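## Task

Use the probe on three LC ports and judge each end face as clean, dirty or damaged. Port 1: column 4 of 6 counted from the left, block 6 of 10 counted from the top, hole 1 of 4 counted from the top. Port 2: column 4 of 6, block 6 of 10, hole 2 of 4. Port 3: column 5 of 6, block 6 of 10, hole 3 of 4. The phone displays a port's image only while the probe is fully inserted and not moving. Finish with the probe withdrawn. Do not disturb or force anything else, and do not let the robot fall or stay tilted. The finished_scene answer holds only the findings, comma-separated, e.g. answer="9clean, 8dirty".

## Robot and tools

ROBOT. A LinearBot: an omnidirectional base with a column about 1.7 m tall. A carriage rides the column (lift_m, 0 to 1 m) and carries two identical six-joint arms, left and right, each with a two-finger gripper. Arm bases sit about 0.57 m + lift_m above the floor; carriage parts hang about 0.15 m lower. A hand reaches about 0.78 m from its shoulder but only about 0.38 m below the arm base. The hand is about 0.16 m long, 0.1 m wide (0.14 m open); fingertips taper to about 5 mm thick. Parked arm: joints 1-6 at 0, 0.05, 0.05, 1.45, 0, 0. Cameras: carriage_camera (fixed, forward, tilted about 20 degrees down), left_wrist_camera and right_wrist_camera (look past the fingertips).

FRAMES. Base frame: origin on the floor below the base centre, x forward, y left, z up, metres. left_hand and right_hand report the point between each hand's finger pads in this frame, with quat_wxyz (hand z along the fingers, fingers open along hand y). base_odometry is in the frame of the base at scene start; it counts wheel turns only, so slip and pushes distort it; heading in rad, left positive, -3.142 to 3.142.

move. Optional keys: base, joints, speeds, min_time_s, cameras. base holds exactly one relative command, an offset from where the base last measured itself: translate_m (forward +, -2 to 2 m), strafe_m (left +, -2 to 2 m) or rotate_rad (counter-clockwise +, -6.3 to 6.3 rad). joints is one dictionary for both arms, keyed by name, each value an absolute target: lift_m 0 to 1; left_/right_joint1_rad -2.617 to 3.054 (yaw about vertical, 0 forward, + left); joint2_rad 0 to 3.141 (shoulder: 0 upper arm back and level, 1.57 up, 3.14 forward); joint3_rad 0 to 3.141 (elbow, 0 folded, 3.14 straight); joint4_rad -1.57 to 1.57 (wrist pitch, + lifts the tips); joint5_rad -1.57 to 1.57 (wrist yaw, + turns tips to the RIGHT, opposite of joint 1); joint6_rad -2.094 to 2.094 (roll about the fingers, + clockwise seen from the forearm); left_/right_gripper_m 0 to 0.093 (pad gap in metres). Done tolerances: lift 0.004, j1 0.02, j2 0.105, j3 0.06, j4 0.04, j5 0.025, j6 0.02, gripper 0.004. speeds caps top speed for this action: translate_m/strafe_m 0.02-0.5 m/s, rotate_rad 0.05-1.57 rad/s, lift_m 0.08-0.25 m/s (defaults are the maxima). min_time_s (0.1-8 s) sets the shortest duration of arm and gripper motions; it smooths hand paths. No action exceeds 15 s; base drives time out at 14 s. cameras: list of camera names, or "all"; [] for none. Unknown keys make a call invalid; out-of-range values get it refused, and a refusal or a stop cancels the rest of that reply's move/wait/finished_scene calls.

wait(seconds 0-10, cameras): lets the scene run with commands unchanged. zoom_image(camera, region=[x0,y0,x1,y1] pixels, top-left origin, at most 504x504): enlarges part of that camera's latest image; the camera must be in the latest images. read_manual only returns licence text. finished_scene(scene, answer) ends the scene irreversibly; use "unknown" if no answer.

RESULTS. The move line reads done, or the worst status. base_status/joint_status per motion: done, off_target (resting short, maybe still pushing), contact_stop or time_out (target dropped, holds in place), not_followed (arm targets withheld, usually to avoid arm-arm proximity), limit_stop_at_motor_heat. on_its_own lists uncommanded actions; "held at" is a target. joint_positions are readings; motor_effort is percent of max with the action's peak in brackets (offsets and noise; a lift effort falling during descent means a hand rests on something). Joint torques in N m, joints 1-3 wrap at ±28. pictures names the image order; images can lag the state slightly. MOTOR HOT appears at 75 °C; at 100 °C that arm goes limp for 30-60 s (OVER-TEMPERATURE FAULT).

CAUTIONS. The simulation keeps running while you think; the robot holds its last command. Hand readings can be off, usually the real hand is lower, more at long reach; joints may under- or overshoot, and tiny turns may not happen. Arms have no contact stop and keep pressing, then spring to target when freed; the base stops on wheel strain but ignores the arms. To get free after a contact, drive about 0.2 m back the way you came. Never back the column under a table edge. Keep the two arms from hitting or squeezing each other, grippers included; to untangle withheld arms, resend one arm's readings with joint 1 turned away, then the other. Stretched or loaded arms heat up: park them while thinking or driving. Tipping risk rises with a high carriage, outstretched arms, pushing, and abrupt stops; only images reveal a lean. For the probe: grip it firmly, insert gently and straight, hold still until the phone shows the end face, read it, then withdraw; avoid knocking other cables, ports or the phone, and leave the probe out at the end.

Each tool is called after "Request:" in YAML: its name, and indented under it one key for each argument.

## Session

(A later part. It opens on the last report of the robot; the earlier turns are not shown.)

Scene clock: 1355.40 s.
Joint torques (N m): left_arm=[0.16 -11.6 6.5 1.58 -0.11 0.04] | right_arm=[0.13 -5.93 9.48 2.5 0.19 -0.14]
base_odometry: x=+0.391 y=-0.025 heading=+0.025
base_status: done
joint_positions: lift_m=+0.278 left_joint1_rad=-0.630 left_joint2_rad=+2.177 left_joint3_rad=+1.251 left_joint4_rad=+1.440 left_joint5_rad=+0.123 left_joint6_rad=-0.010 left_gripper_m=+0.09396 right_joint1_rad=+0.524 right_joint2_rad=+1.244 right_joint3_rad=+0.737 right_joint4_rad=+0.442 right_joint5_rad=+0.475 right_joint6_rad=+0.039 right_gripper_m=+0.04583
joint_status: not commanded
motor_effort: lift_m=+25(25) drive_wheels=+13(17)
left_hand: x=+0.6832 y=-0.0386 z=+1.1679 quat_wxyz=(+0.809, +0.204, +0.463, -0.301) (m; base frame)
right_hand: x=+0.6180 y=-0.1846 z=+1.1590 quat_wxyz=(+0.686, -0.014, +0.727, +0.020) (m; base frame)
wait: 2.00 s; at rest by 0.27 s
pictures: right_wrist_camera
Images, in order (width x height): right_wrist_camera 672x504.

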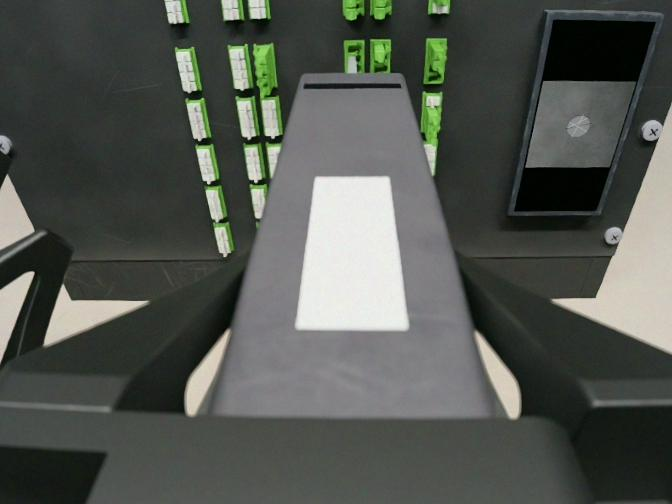

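Request:
zoom_image:
  camera: "right_wrist_camera"
  region: [560, 108, 596, 144]

Request:
move:
  base: {"translate_m":-0.015}
  speeds: {"translate_m":0.02}
  cameras: []

Request:
move:
  base: {"translate_m":-0.06}
  speeds: {"translate_m":0.03}
  cameras: ["right_wrist_camera","left_wrist_camera"]

Scaled by 14.000 from the camera's 672x504 image, which has a finer 960x720 frame.

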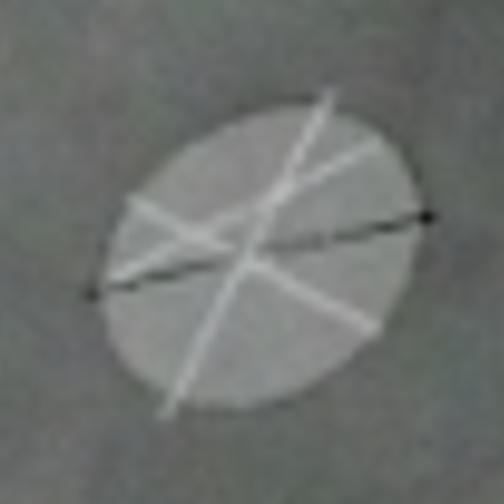

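Scene clock: 1363.83 s.
Joint torques (N m): left_arm=[0.09 -11.74 6.5 1.57 -0.11 0.09] | right_arm=[0.35 -6.02 9.42 2.48 0.12 -0.18]
move: done
base_odometry: x=+0.376 y=-0.025 heading=+0.026
base_status: done
joint_positions: lift_m=+0.278 left_joint1_rad=-0.630 left_joint2_rad=+2.177 left_joint3_rad=+1.251 left_joint4_rad=+1.440 left_joint5_rad=+0.123 left_joint6_rad=-0.010 left_gripper_m=+0.09396 right_joint1_rad=+0.522 right_joint2_rad=+1.246 right_joint3_rad=+0.737 right_joint4_rad=+0.441 right_joint5_rad=+0.479 right_joint6_rad=+0.039 right_gripper_m=+0.04583
joint_status: not commanded
motor_effort: lift_m=+25(25) drive_wheels=-9(13)
left_hand: x=+0.6833 y=-0.0384 z=+1.1679 quat_wxyz=(+0.809, +0.204, +0.463, -0.301) (m; base frame)
right_hand: x=+0.6186 y=-0.1862 z=+1.1584 quat_wxyz=(+0.685, -0.012, +0.728, +0.017) (m; base frame)
pictures: none
No camera images: "cameras" was empty.

Scene clock: 1366.33 s.
Joint torques (N m): left_arm=[0.08 -11.55 6.53 1.58 -0.09 0.07] | right_arm=[0.51 -5.75 9.35 2.46 0.12 -0.17]
move: done
base_odometry: x=+0.316 y=-0.027 heading=+0.026
base_status: done
joint_positions: lift_m=+0.278 left_joint1_rad=-0.629 left_joint2_rad=+2.177 left_joint3_rad=+1.251 left_joint4_rad=+1.440 left_joint5_rad=+0.123 left_joint6_rad=-0.010 left_gripper_m=+0.09396 right_joint1_rad=+0.522 right_joint2_rad=+1.246 right_joint3_rad=+0.737 right_joint4_rad=+0.440 right_joint5_rad=+0.481 right_joint6_rad=+0.039 right_gripper_m=+0.04583
joint_status: not commanded
motor_effort: lift_m=+25(25) drive_wheels=-3(18)
left_hand: x=+0.6835 y=-0.0382 z=+1.1679 quat_wxyz=(+0.809, +0.204, +0.463, -0.300) (m; base frame)
right_hand: x=+0.6186 y=-0.1866 z=+1.1581 quat_wxyz=(+0.685, -0.012, +0.728, +0.016) (m; base frame)
pictures: left_wrist_camera, right_wrist_camera
Images, in order (width x height): left_wrist_camera 672x504, right_wrist_camera 672x504.

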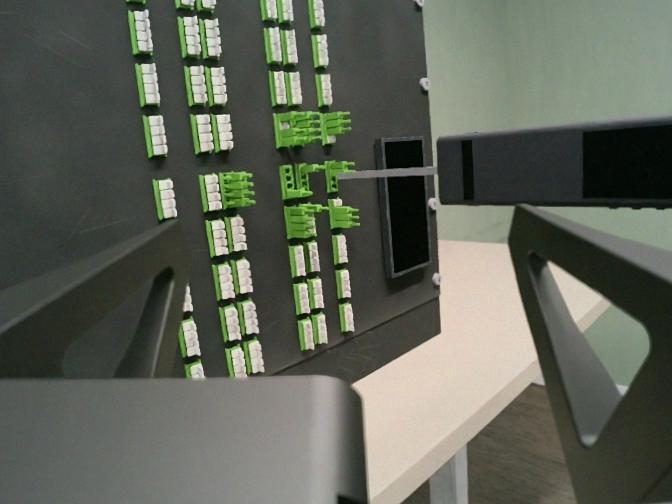

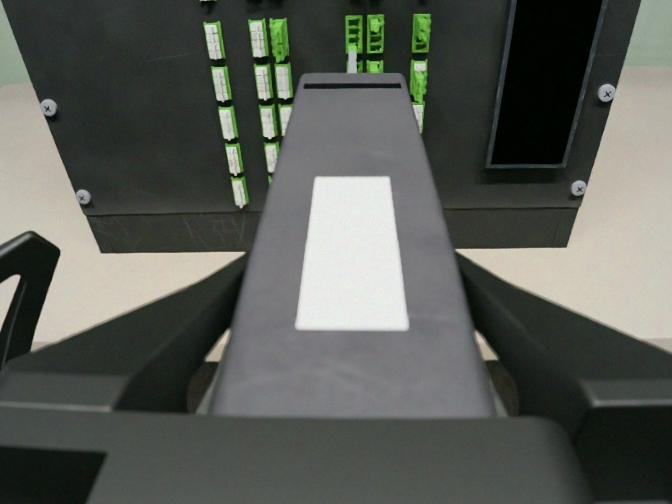

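Request:
move:
  base: {"strafe_m":-0.013}
  joints: {"lift_m":0.2715}
  speeds: {"strafe_m":0.02,"lift_m":0.08}
  cameras: ["right_wrist_camera","left_wrist_camera"]

Request:
zoom_image:
  camera: "right_wrist_camera"
  region: [320, 0, 400, 80]

Request:
zoom_image:
  camera: "left_wrist_camera"
  region: [270, 130, 390, 220]

Scene clock: 1378.97 s.
Joint torques (N m): left_arm=[0.13 -11.66 6.56 1.58 -0.09 0.05] | right_arm=[0.36 -5.89 9.65 2.51 0.11 -0.18]
move: done
base_odometry: x=+0.317 y=-0.040 heading=+0.026
base_status: done
joint_positions: lift_m=+0.272 left_joint1_rad=-0.629 left_joint2_rad=+2.178 left_joint3_rad=+1.251 left_joint4_rad=+1.440 left_joint5_rad=+0.123 left_joint6_rad=-0.010 left_gripper_m=+0.09396 right_joint1_rad=+0.522 right_joint2_rad=+1.246 right_joint3_rad=+0.737 right_joint4_rad=+0.437 right_joint5_rad=+0.483 right_joint6_rad=+0.039 right_gripper_m=+0.04583
joint_status: all done
motor_effort: lift_m=+27(27) drive_wheels=+8(9)
left_hand: x=+0.6837 y=-0.0382 z=+1.1613 quat_wxyz=(+0.809, +0.204, +0.463, -0.300) (m; base frame)
right_hand: x=+0.6185 y=-0.1867 z=+1.1513 quat_wxyz=(+0.684, -0.012, +0.729, +0.015) (m; base frame)
pictures: left_wrist_camera, right_wrist_camera
Images, in order (width x height): left_wrist_camera 672x504, right_wrist_camera 672x504.

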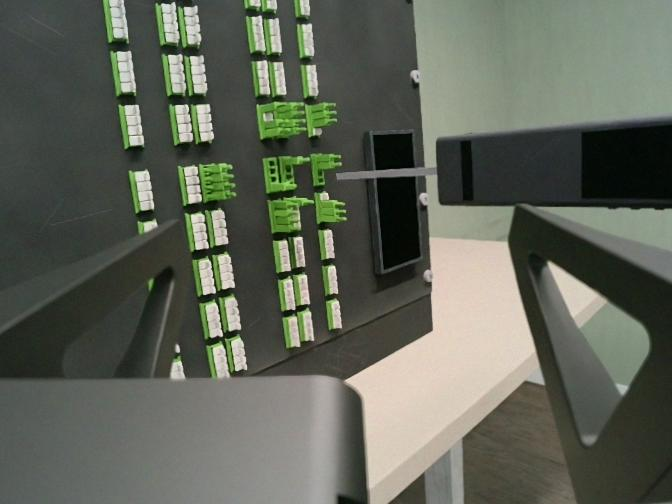

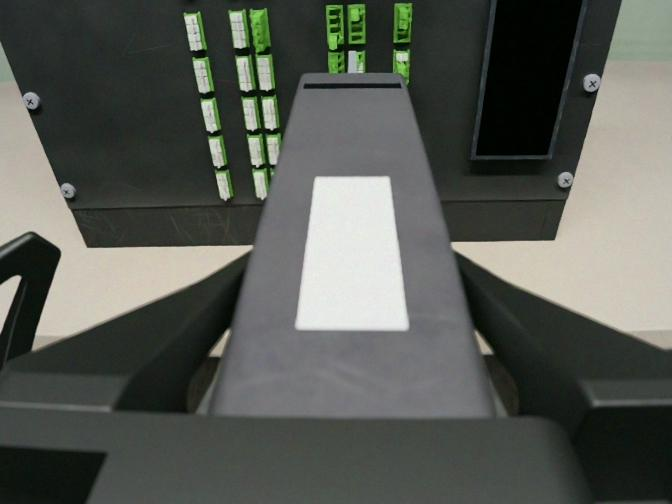

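Scaled by 6.300 from the camera's 672x504 image, which has a finer 960x720 frame.

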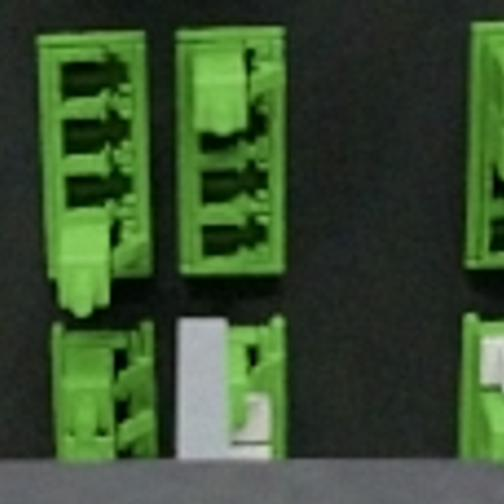

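Scaled by 4.200 from the camera's 672x504 image, which has a finer 960x720 frame.

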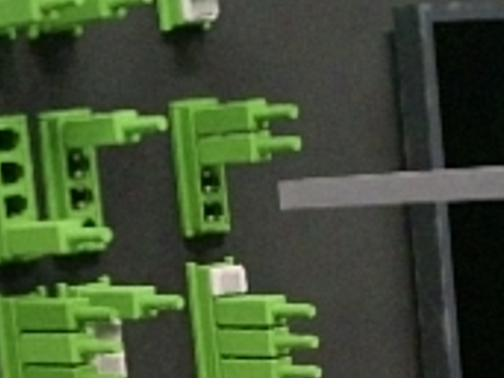

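Request:
move:
  joints: {"right_joint4_rad":0.4975,"right_joint5_rad":0.4935}
  cameras: []

Request:
move:
  base: {"translate_m":0.035}
  speeds: {"translate_m":0.03}
  cameras: ["right_wrist_camera","left_wrist_camera"]

Request:
zoom_image:
  camera: "right_wrist_camera"
  region: [320, 0, 400, 80]

Request:
zoom_image:
  camera: "left_wrist_camera"
  region: [310, 140, 400, 215]

Scene clock: 1399.60 s.
Joint torques (N m): left_arm=[0.13 -11.64 6.5 1.6 -0.13 0.04] | right_arm=[0.24 -6.06 9.5 2.53 0.1 -0.15]
move: off_target
base_odometry: x=+0.317 y=-0.040 heading=+0.026
base_status: not commanded
joint_positions: lift_m=+0.272 left_joint1_rad=-0.629 left_joint2_rad=+2.178 left_joint3_rad=+1.251 left_joint4_rad=+1.440 left_joint5_rad=+0.123 left_joint6_rad=-0.010 left_gripper_m=+0.09396 right_joint1_rad=+0.522 right_joint2_rad=+1.246 right_joint3_rad=+0.737 right_joint4_rad=+0.437 right_joint5_rad=+0.484 right_joint6_rad=+0.039 right_gripper_m=+0.04583
joint_status: right_joint4_rad off_target (ended at +0.437, target +0.497); the others done
motor_effort: lift_m=+27(27) drive_wheels=+8(9)
left_hand: x=+0.6837 y=-0.0382 z=+1.1613 quat_wxyz=(+0.809, +0.204, +0.463, -0.300) (m; base frame)
right_hand: x=+0.6185 y=-0.1868 z=+1.1513 quat_wxyz=(+0.684, -0.011, +0.729, +0.015) (m; base frame)
pictures: none
No camera images: "cameras" was empty.

Scene clock: 1401.27 s.
Joint torques (N m): left_arm=[-0.05 -11.73 6.45 1.54 -0.11 0.03] | right_arm=[0.39 -5.74 9.48 2.46 0.09 -0.15]
move: done
base_odometry: x=+0.351 y=-0.039 heading=+0.025
base_status: done
joint_positions: lift_m=+0.272 left_joint1_rad=-0.629 left_joint2_rad=+2.178 left_joint3_rad=+1.251 left_joint4_rad=+1.441 left_joint5_rad=+0.123 left_joint6_rad=-0.010 left_gripper_m=+0.09396 right_joint1_rad=+0.523 right_joint2_rad=+1.246 right_joint3_rad=+0.737 right_joint4_rad=+0.444 right_joint5_rad=+0.488 right_joint6_rad=+0.039 right_gripper_m=+0.04583
joint_status: not commanded
motor_effort: lift_m=+27(27) drive_wheels=+15(15)
left_hand: x=+0.6835 y=-0.0383 z=+1.1614 quat_wxyz=(+0.809, +0.204, +0.463, -0.300) (m; base frame)
right_hand: x=+0.6186 y=-0.1874 z=+1.1528 quat_wxyz=(+0.686, -0.009, +0.727, +0.014) (m; base frame)
pictures: left_wrist_camera, right_wrist_camera
Images, in order (width x height): left_wrist_camera 672x504, right_wrist_camera 672x504.

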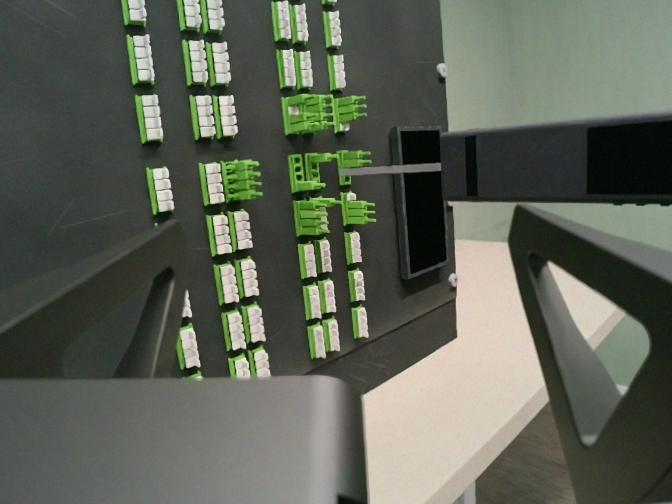

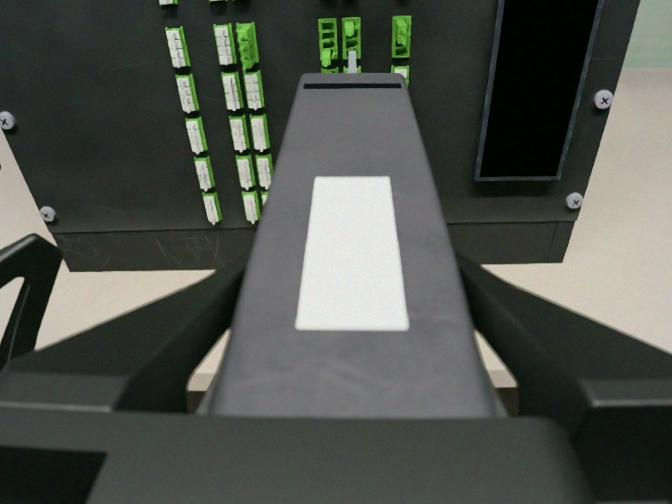

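Scaled by 6.300 from the camera's 672x504 image, which has a finer 960x720 frame.

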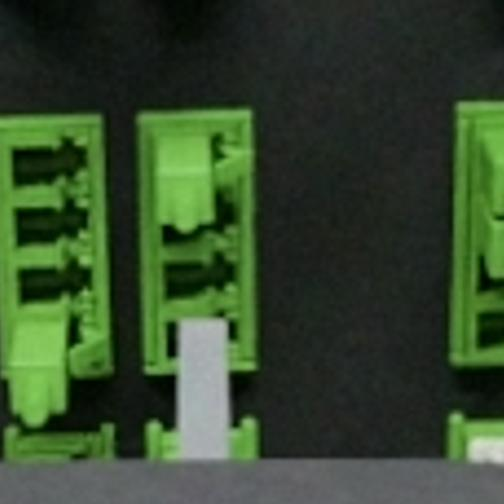

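Scaled by 5.600 from the camera's 672x504 image, which has a finer 960x720 frame.

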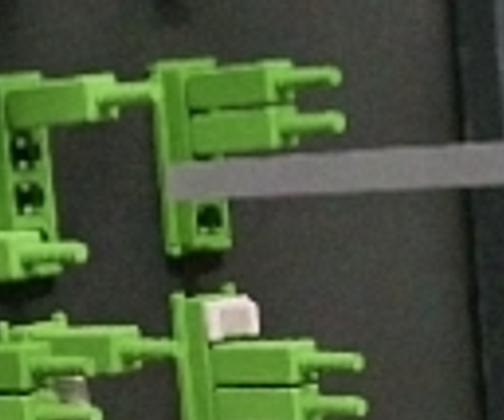

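Request:
move:
  base: {"translate_m":0.019}
  joints: {"right_joint4_rad":0.493,"right_joint5_rad":0.484}
  speeds: {"translate_m":0.03}
  cameras: ["right_wrist_camera","left_wrist_camera"]

Request:
zoom_image:
  camera: "right_wrist_camera"
  region: [320, 0, 400, 80]

Request:
zoom_image:
  camera: "left_wrist_camera"
  region: [320, 145, 380, 205]

Scene clock: 1409.40 s.
Joint torques (N m): left_arm=[-0.03 -11.75 6.45 1.57 -0.1 0.03] | right_arm=[0.31 -6.11 9.24 2.46 0.04 -0.19]
move: off_target
base_odometry: x=+0.370 y=-0.039 heading=+0.024
base_status: done
joint_positions: lift_m=+0.272 left_joint1_rad=-0.629 left_joint2_rad=+2.178 left_joint3_rad=+1.251 left_joint4_rad=+1.441 left_joint5_rad=+0.123 left_joint6_rad=-0.010 left_gripper_m=+0.09396 right_joint1_rad=+0.523 right_joint2_rad=+1.246 right_joint3_rad=+0.737 right_joint4_rad=+0.440 right_joint5_rad=+0.485 right_joint6_rad=+0.039 right_gripper_m=+0.04583
joint_status: right_joint4_rad off_target (ended at +0.440, target +0.493); the others done
motor_effort: lift_m=+27(27) drive_wheels=+12(20)
left_hand: x=+0.6836 y=-0.0381 z=+1.1614 quat_wxyz=(+0.809, +0.204, +0.463, -0.300) (m; base frame)
right_hand: x=+0.6185 y=-0.1869 z=+1.1520 quat_wxyz=(+0.685, -0.011, +0.728, +0.015) (m; base frame)
pictures: left_wrist_camera, right_wrist_camera
Images, in order (width x height): left_wrist_camera 672x504, right_wrist_camera 672x504.

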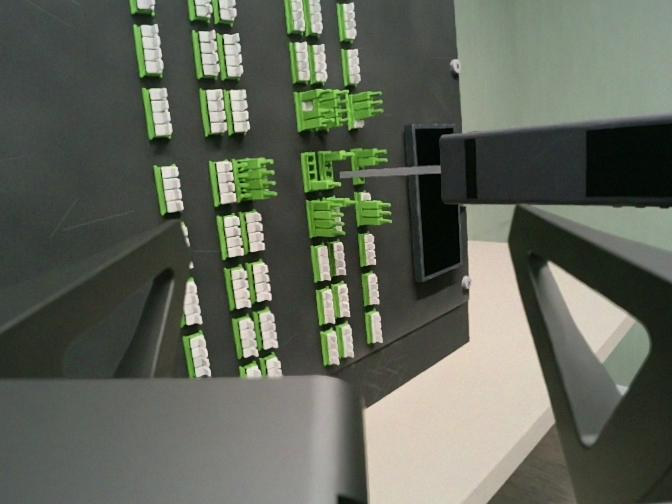

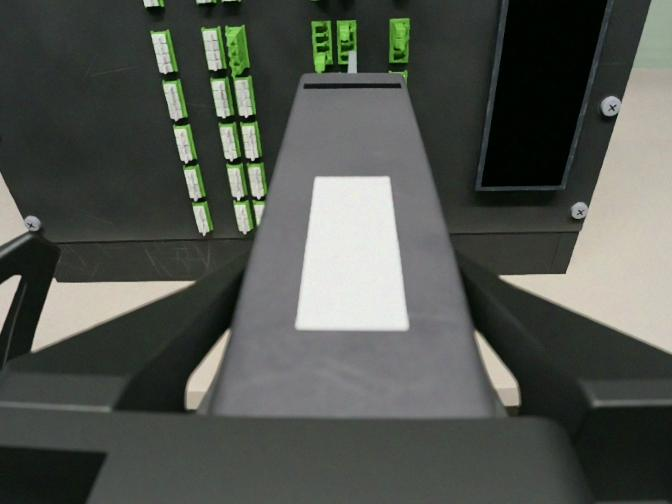

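Scaled by 6.300 from the camera's 672x504 image, which has a finer 960x720 frame.

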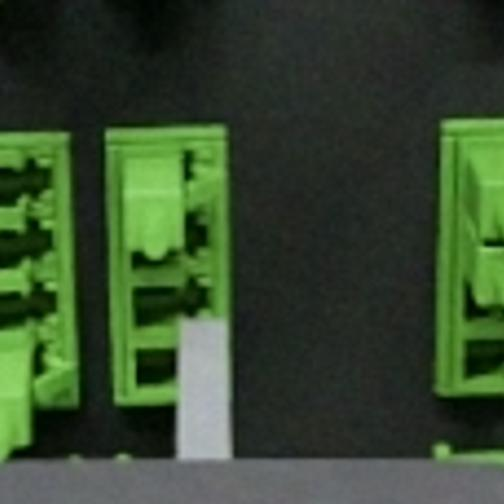

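Scaled by 8.400 from the camera's 672x504 image, which has a finer 960x720 frame.

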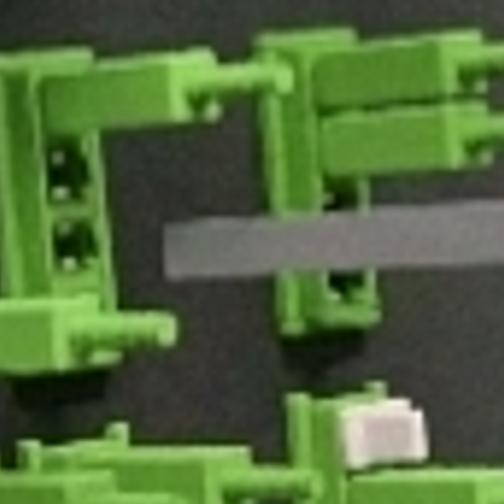

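Request:
move:
  base: {"strafe_m":0.0055}
  speeds: {"strafe_m":0.02}
  cameras: ["right_wrist_camera","left_wrist_camera"]

Request:
zoom_image:
  camera: "right_wrist_camera"
  region: [320, 0, 400, 80]

Request:
zoom_image:
  camera: "left_wrist_camera"
  region: [320, 145, 380, 205]

Scene clock: 1427.97 s.
Joint torques (N m): left_arm=[-0.02 -11.59 6.6 1.54 -0.11 0.01] | right_arm=[0.27 -5.86 9.47 2.46 0.06 -0.15]
move: done
base_odometry: x=+0.370 y=-0.034 heading=+0.023
base_status: done
joint_positions: lift_m=+0.272 left_joint1_rad=-0.629 left_joint2_rad=+2.178 left_joint3_rad=+1.251 left_joint4_rad=+1.441 left_joint5_rad=+0.123 left_joint6_rad=-0.010 left_gripper_m=+0.09396 right_joint1_rad=+0.524 right_joint2_rad=+1.246 right_joint3_rad=+0.737 right_joint4_rad=+0.440 right_joint5_rad=+0.483 right_joint6_rad=+0.039 right_gripper_m=+0.04583
joint_status: not commanded
motor_effort: lift_m=+27(27) drive_wheels=-7(13)
left_hand: x=+0.6836 y=-0.0381 z=+1.1614 quat_wxyz=(+0.809, +0.204, +0.463, -0.300) (m; base frame)
right_hand: x=+0.6183 y=-0.1859 z=+1.1519 quat_wxyz=(+0.685, -0.012, +0.728, +0.016) (m; base frame)
pictures: left_wrist_camera, right_wrist_camera
Images, in order (width x height): left_wrist_camera 672x504, right_wrist_camera 672x504.

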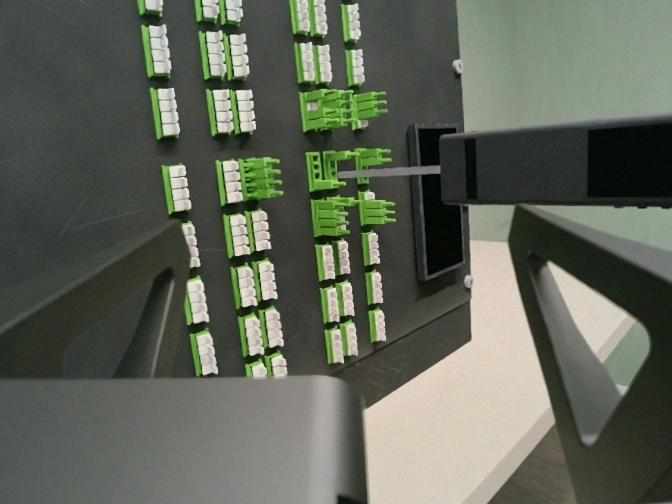

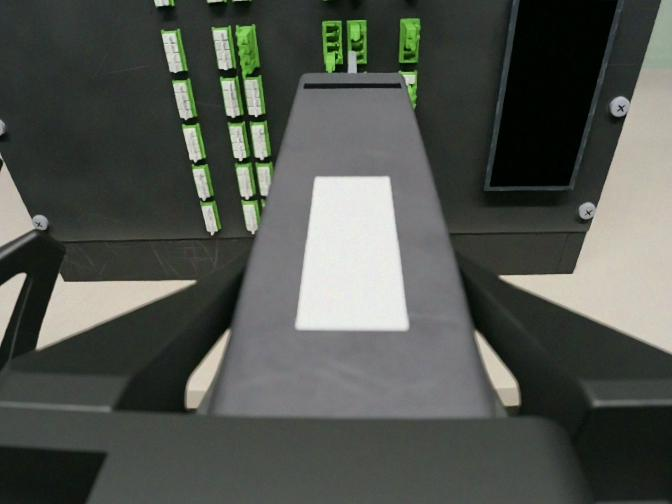

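Scaled by 6.300 from the camera's 672x504 image, which has a finer 960x720 frame.

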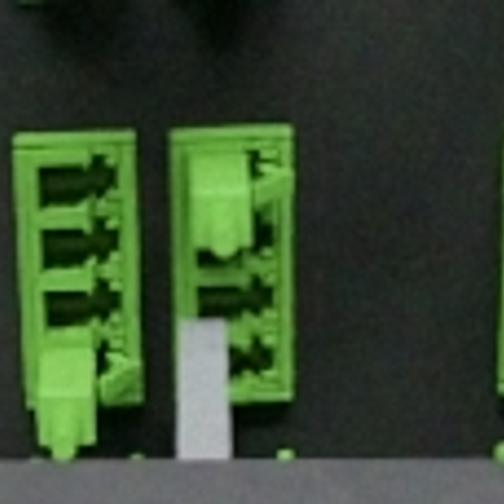

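Scaled by 8.400 from the camera's 672x504 image, which has a finer 960x720 frame.

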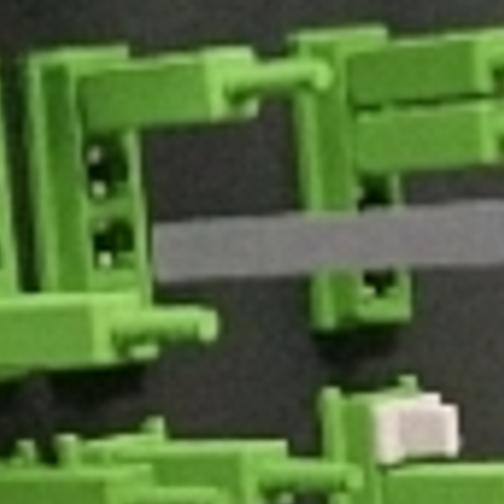

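Request:
move:
  base: {"translate_m":0.002}
  joints: {"right_joint5_rad":0.4925,"lift_m":0.2721}
  speeds: {"translate_m":0.02,"lift_m":0.08}
  cameras: ["right_wrist_camera","left_wrist_camera"]

Request:
zoom_image:
  camera: "right_wrist_camera"
  region: [320, 0, 400, 80]

Request:
zoom_image:
  camera: "left_wrist_camera"
  region: [320, 145, 380, 205]

Scene clock: 1438.40 s.
Joint torques (N m): left_arm=[0.09 -11.75 6.56 1.53 -0.11 0.05] | right_arm=[0.2 -5.89 9.48 2.49 0.13 -0.18]
move: done
base_odometry: x=+0.372 y=-0.034 heading=+0.022
base_status: done
joint_positions: lift_m=+0.272 left_joint1_rad=-0.629 left_joint2_rad=+2.178 left_joint3_rad=+1.251 left_joint4_rad=+1.441 left_joint5_rad=+0.123 left_joint6_rad=-0.010 left_gripper_m=+0.09396 right_joint1_rad=+0.524 right_joint2_rad=+1.246 right_joint3_rad=+0.737 right_joint4_rad=+0.440 right_joint5_rad=+0.487 right_joint6_rad=+0.039 right_gripper_m=+0.04583
joint_status: all done
motor_effort: lift_m=+29(30) drive_wheels=+10(15)
left_hand: x=+0.6835 y=-0.0383 z=+1.1617 quat_wxyz=(+0.809, +0.204, +0.463, -0.300) (m; base frame)
right_hand: x=+0.6183 y=-0.1865 z=+1.1523 quat_wxyz=(+0.685, -0.011, +0.728, +0.015) (m; base frame)
pictures: left_wrist_camera, right_wrist_camera
Images, in order (width x height): left_wrist_camera 672x504, right_wrist_camera 672x504.

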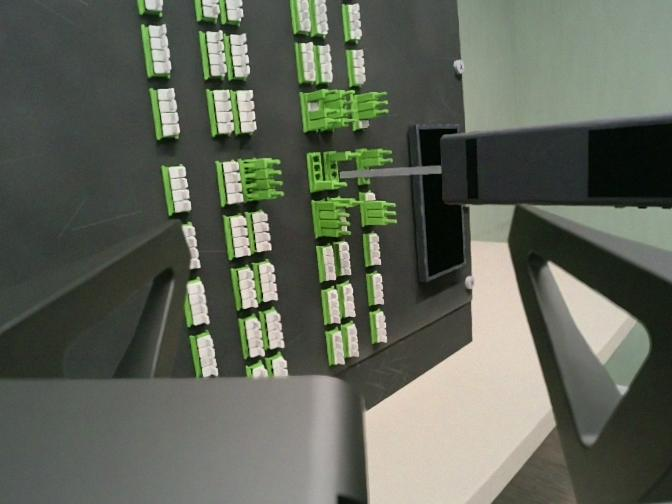

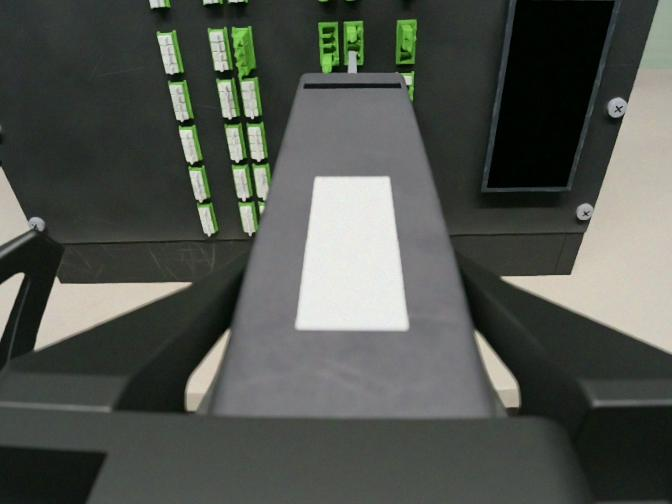

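Scaled by 6.300 from the camera's 672x504 image, which has a finer 960x720 frame.

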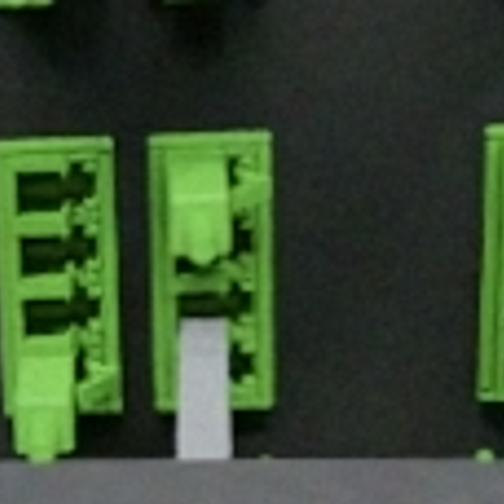

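Scaled by 8.400 from the camera's 672x504 image, which has a finer 960x720 frame.

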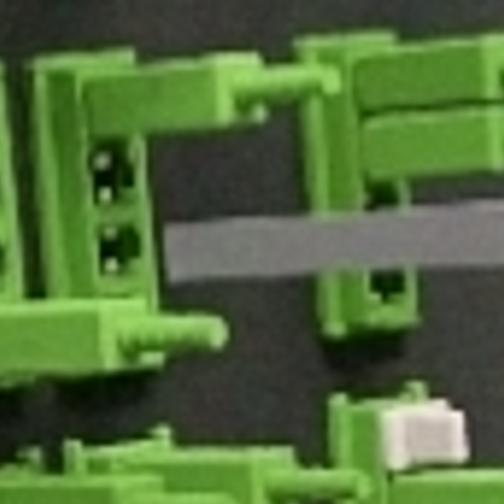

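Request:
move:
  joints: {"right_joint5_rad":0.4785,"lift_m":0.2723}
  speeds: {"lift_m":0.08}
  cameras: []

Request:
move:
  base: {"translate_m":0.002}
  joints: {"right_joint5_rad":0.484}
  speeds: {"translate_m":0.02}
  cameras: ["right_wrist_camera","left_wrist_camera"]

Request:
zoom_image:
  camera: "right_wrist_camera"
  region: [320, 0, 400, 80]

Request:
zoom_image:
  camera: "left_wrist_camera"
  region: [320, 145, 380, 205]

Scene clock: 1453.83 s.
Joint torques (N m): left_arm=[0.14 -11.73 6.48 1.55 -0.1 0.05] | right_arm=[0.25 -5.9 9.37 2.48 -0.02 -0.17]
move: done
base_odometry: x=+0.372 y=-0.034 heading=+0.022
base_status: not commanded
joint_positions: lift_m=+0.272 left_joint1_rad=-0.629 left_joint2_rad=+2.178 left_joint3_rad=+1.251 left_joint4_rad=+1.441 left_joint5_rad=+0.123 left_joint6_rad=-0.010 left_gripper_m=+0.09396 right_joint1_rad=+0.524 right_joint2_rad=+1.246 right_joint3_rad=+0.737 right_joint4_rad=+0.440 right_joint5_rad=+0.485 right_joint6_rad=+0.039 right_gripper_m=+0.04583
joint_status: all done
motor_effort: lift_m=+30(30) drive_wheels=+10(10)
left_hand: x=+0.6835 y=-0.0383 z=+1.1619 quat_wxyz=(+0.809, +0.204, +0.463, -0.300) (m; base frame)
right_hand: x=+0.6183 y=-0.1862 z=+1.1524 quat_wxyz=(+0.685, -0.011, +0.728, +0.016) (m; base frame)
pictures: none
No camera images: "cameras" was empty.

Scene clock: 1454.53 s.
Joint torques (N m): left_arm=[-0.05 -11.77 6.39 1.59 -0.1 0.03] | right_arm=[0.36 -5.75 9.33 2.51 0.05 -0.19]
move: done
base_odometry: x=+0.374 y=-0.034 heading=+0.021
base_status: done
joint_positions: lift_m=+0.272 left_joint1_rad=-0.629 left_joint2_rad=+2.178 left_joint3_rad=+1.251 left_joint4_rad=+1.441 left_joint5_rad=+0.123 left_joint6_rad=-0.010 left_gripper_m=+0.09396 right_joint1_rad=+0.524 right_joint2_rad=+1.246 right_joint3_rad=+0.737 right_joint4_rad=+0.440 right_joint5_rad=+0.484 right_joint6_rad=+0.039 right_gripper_m=+0.04583
joint_status: all done
motor_effort: lift_m=+29(30) drive_wheels=+10(15)
left_hand: x=+0.6835 y=-0.0383 z=+1.1618 quat_wxyz=(+0.809, +0.204, +0.463, -0.300) (m; base frame)
right_hand: x=+0.6183 y=-0.1861 z=+1.1523 quat_wxyz=(+0.685, -0.012, +0.728, +0.016) (m; base frame)
pictures: left_wrist_camera, right_wrist_camera
Images, in order (width x height): left_wrist_camera 672x504, right_wrist_camera 672x504.

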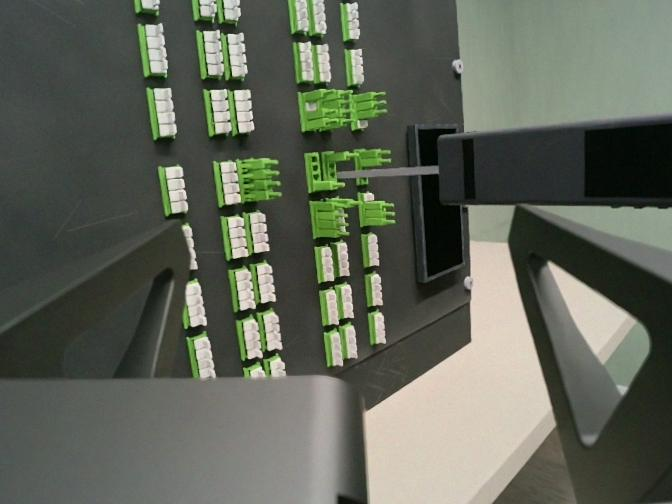

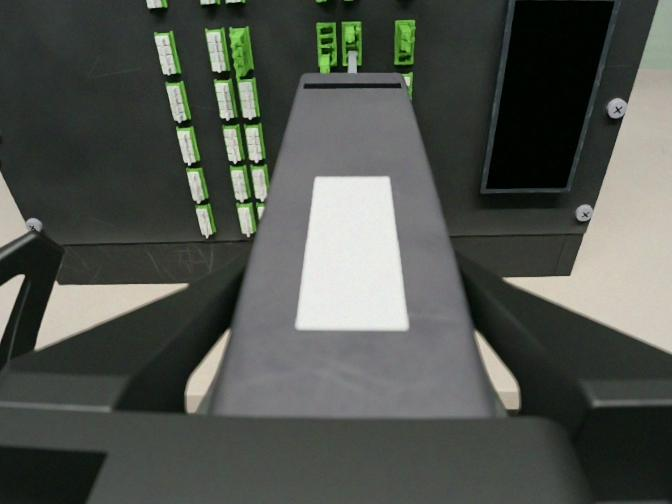

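Scaled by 6.300 from the camera's 672x504 image, which has a finer 960x720 frame.

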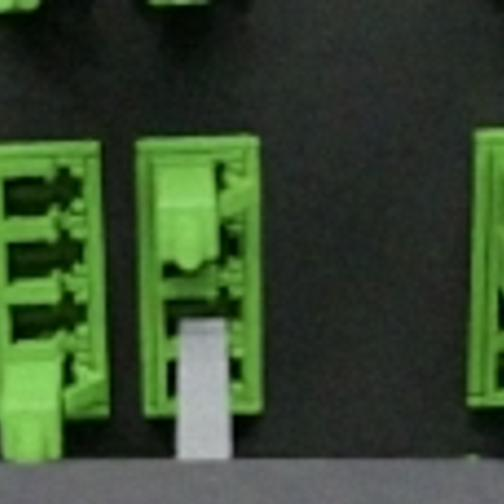

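Scaled by 8.400 from the camera's 672x504 image, which has a finer 960x720 frame.

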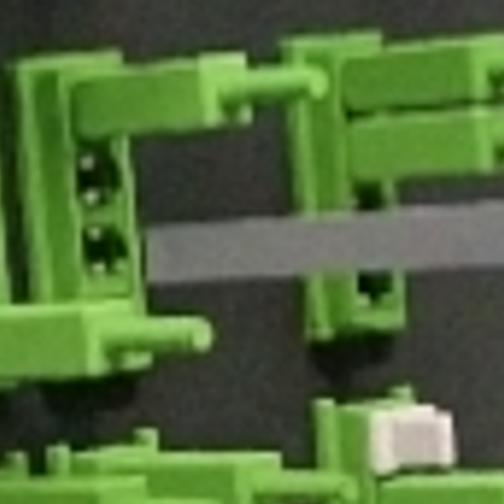

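Request:
move:
  base: {"rotate_rad":0.003}
  joints: {"lift_m":0.2729}
  speeds: {"rotate_rad":0.05,"lift_m":0.08}
  cameras: ["right_wrist_camera","left_wrist_camera"]

Request:
zoom_image:
  camera: "right_wrist_camera"
  region: [320, 0, 400, 80]

Request:
zoom_image:
  camera: "left_wrist_camera"
  region: [320, 145, 380, 205]

Scene clock: 1466.90 s.
Joint torques (N m): left_arm=[0.12 -11.54 6.49 1.6 -0.13 0.04] | right_arm=[0.13 -5.97 9.42 2.48 0.06 -0.11]
move: done
base_odometry: x=+0.374 y=-0.034 heading=+0.023
base_status: done
joint_positions: lift_m=+0.273 left_joint1_rad=-0.629 left_joint2_rad=+2.178 left_joint3_rad=+1.251 left_joint4_rad=+1.442 left_joint5_rad=+0.123 left_joint6_rad=-0.010 left_gripper_m=+0.09396 right_joint1_rad=+0.524 right_joint2_rad=+1.246 right_joint3_rad=+0.737 right_joint4_rad=+0.441 right_joint5_rad=+0.483 right_joint6_rad=+0.039 right_gripper_m=+0.04583
joint_status: all done
motor_effort: lift_m=+29(31) drive_wheels=+12(13)
left_hand: x=+0.6834 y=-0.0382 z=+1.1627 quat_wxyz=(+0.809, +0.204, +0.463, -0.300) (m; base frame)
right_hand: x=+0.6183 y=-0.1859 z=+1.1532 quat_wxyz=(+0.685, -0.012, +0.728, +0.016) (m; base frame)
pictures: left_wrist_camera, right_wrist_camera
Images, in order (width x height): left_wrist_camera 672x504, right_wrist_camera 672x504.

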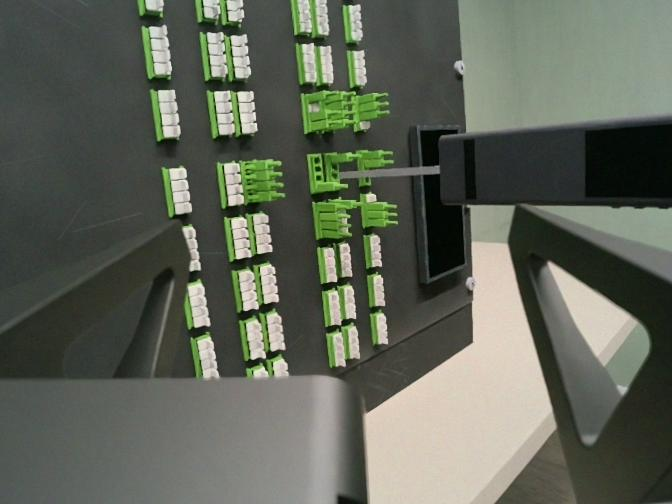

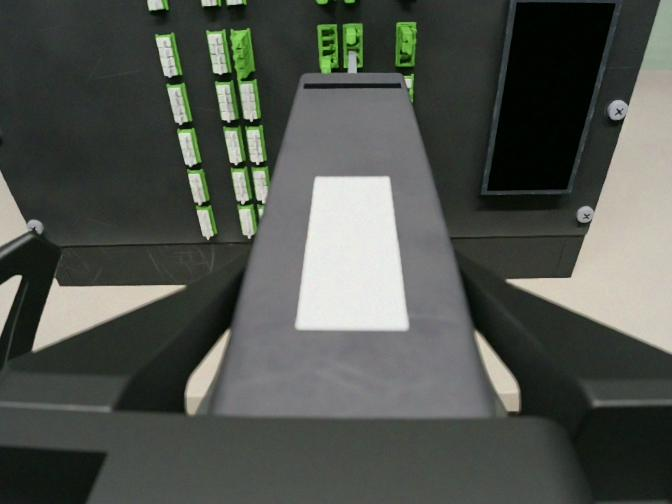

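Scaled by 6.300 from the camera's 672x504 image, which has a finer 960x720 frame.

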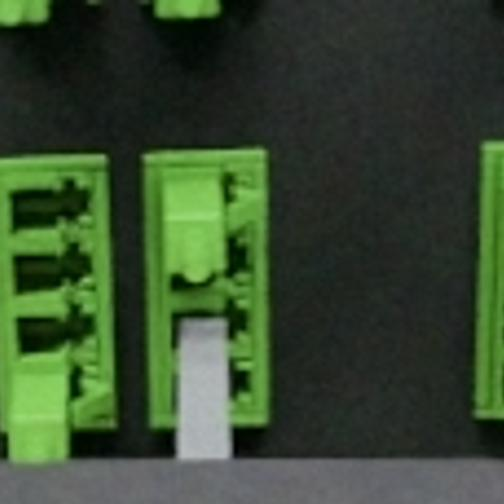

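Scaled by 8.400 from the camera's 672x504 image, which has a finer 960x720 frame.

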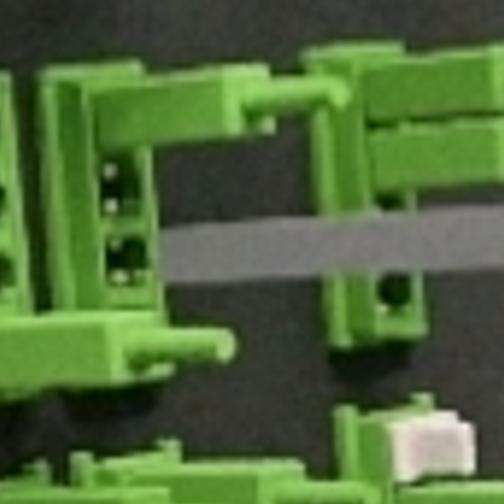

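Request:
move:
  base: {"rotate_rad":0.0025}
  joints: {"lift_m":0.2726}
  speeds: {"rotate_rad":0.05,"lift_m":0.08}
  cameras: ["right_wrist_camera","left_wrist_camera"]

Request:
zoom_image:
  camera: "right_wrist_camera"
  region: [320, 0, 400, 80]

Request:
zoom_image:
  camera: "left_wrist_camera"
  region: [320, 145, 380, 205]

Scene clock: 1477.23 s.
Joint torques (N m): left_arm=[0.05 -11.81 6.34 1.55 -0.09 0.05] | right_arm=[0.25 -6.12 9.37 2.47 0.04 -0.15]
move: done
base_odometry: x=+0.374 y=-0.034 heading=+0.024
base_status: done
joint_positions: lift_m=+0.273 left_joint1_rad=-0.629 left_joint2_rad=+2.178 left_joint3_rad=+1.251 left_joint4_rad=+1.442 left_joint5_rad=+0.123 left_joint6_rad=-0.010 left_gripper_m=+0.09396 right_joint1_rad=+0.524 right_joint2_rad=+1.246 right_joint3_rad=+0.737 right_joint4_rad=+0.441 right_joint5_rad=+0.483 right_joint6_rad=+0.039 right_gripper_m=+0.04583
joint_status: all done
motor_effort: lift_m=+27(27) drive_wheels=+13(14)
left_hand: x=+0.6834 y=-0.0382 z=+1.1627 quat_wxyz=(+0.809, +0.204, +0.463, -0.300) (m; base frame)
right_hand: x=+0.6183 y=-0.1859 z=+1.1532 quat_wxyz=(+0.685, -0.012, +0.728, +0.016) (m; base frame)
pictures: left_wrist_camera, right_wrist_camera
Images, in order (width x height): left_wrist_camera 672x504, right_wrist_camera 672x504.

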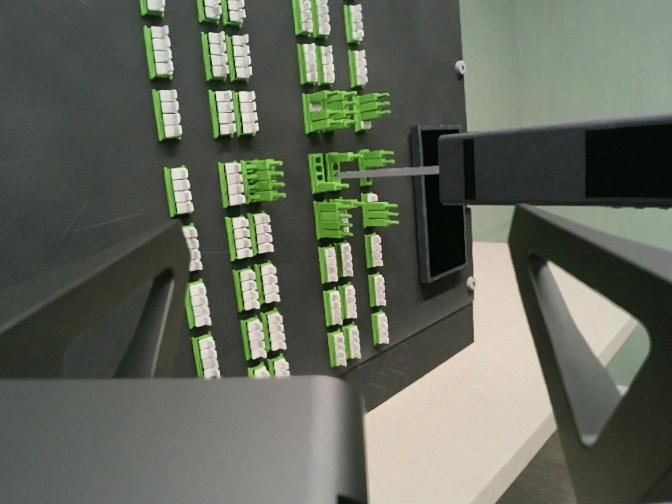

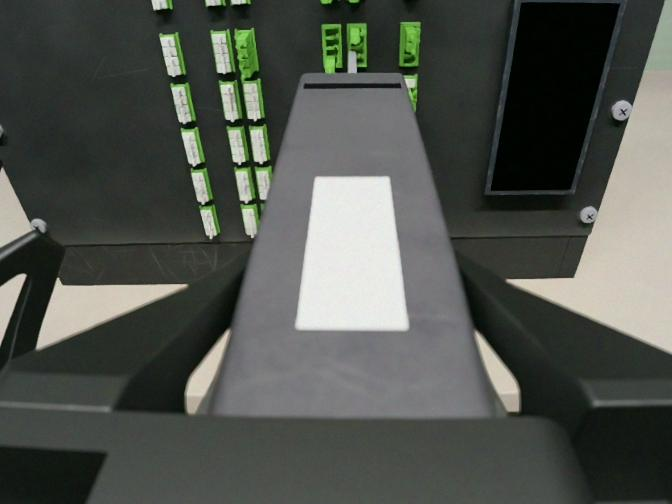

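Scaled by 6.300 from the camera's 672x504 image, which has a finer 960x720 frame.

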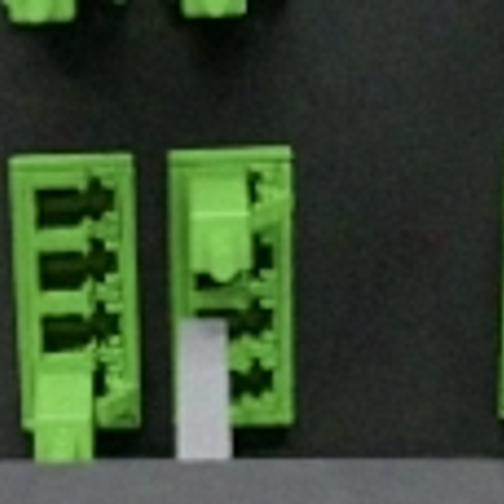

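Scaled by 8.400 from the camera's 672x504 image, which has a finer 960x720 frame.

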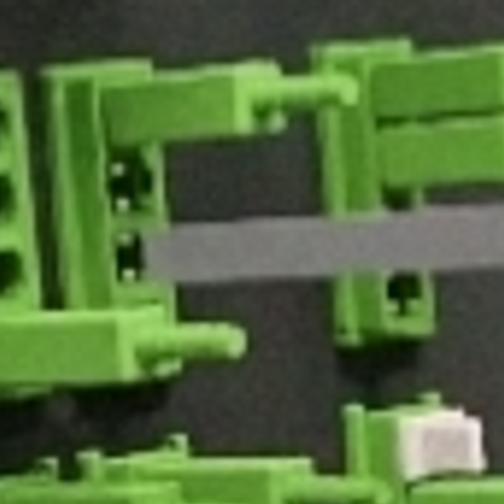

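Request:
move:
  base: {"translate_m":0.0015}
  speeds: {"translate_m":0.02}
  cameras: ["right_wrist_camera","left_wrist_camera"]

Request:
zoom_image:
  camera: "right_wrist_camera"
  region: [320, 0, 400, 80]

Request:
zoom_image:
  camera: "left_wrist_camera"
  region: [320, 145, 380, 205]

Scene clock: 1486.33 s.
Joint torques (N m): left_arm=[0.12 -11.73 6.49 1.56 -0.07 0.04] | right_arm=[0.2 -6 9.46 2.46 0.09 -0.15]
move: done
base_odometry: x=+0.375 y=-0.034 heading=+0.023
base_status: done
joint_positions: lift_m=+0.273 left_joint1_rad=-0.629 left_joint2_rad=+2.178 left_joint3_rad=+1.251 left_joint4_rad=+1.442 left_joint5_rad=+0.123 left_joint6_rad=-0.010 left_gripper_m=+0.09396 right_joint1_rad=+0.524 right_joint2_rad=+1.246 right_joint3_rad=+0.737 right_joint4_rad=+0.440 right_joint5_rad=+0.482 right_joint6_rad=+0.039 right_gripper_m=+0.04583
joint_status: not commanded
motor_effort: lift_m=+27(27) drive_wheels=+11(18)
left_hand: x=+0.6835 y=-0.0382 z=+1.1626 quat_wxyz=(+0.809, +0.204, +0.463, -0.300) (m; base frame)
right_hand: x=+0.6183 y=-0.1857 z=+1.1529 quat_wxyz=(+0.685, -0.012, +0.728, +0.016) (m; base frame)
pictures: left_wrist_camera, right_wrist_camera
Images, in order (width x height): left_wrist_camera 672x504, right_wrist_camera 672x504.

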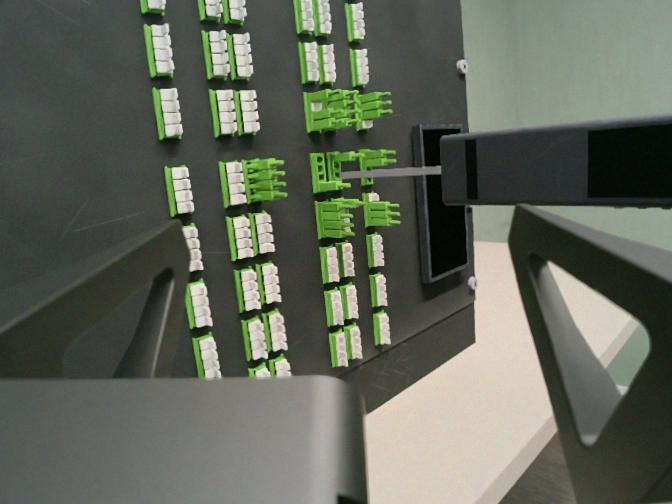

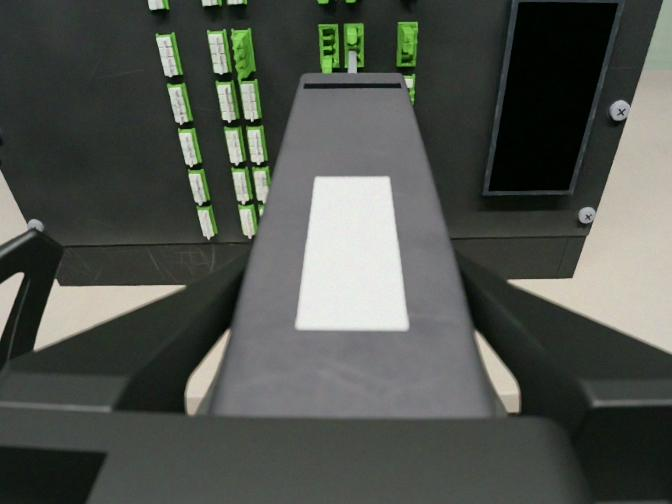

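Scaled by 6.300 from the camera's 672x504 image, which has a finer 960x720 frame.

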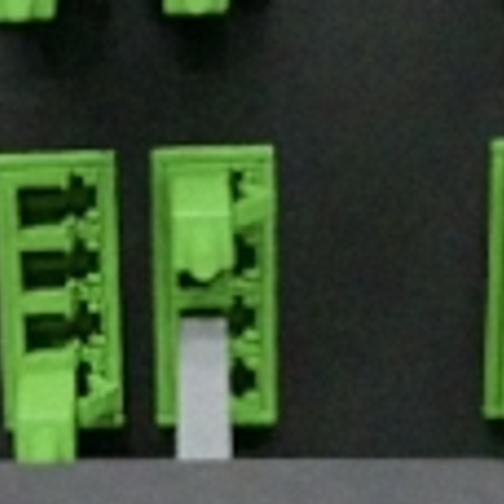

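Scaled by 8.400 from the camera's 672x504 image, which has a finer 960x720 frame.

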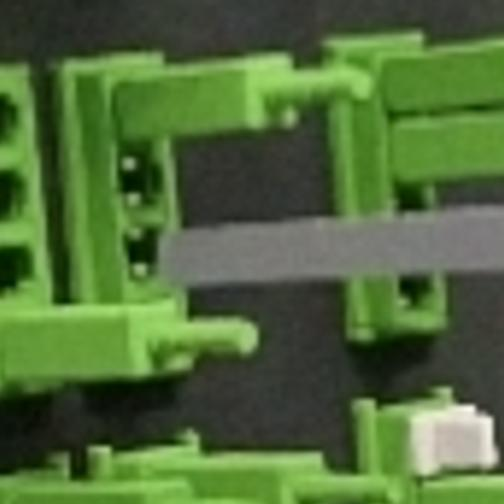

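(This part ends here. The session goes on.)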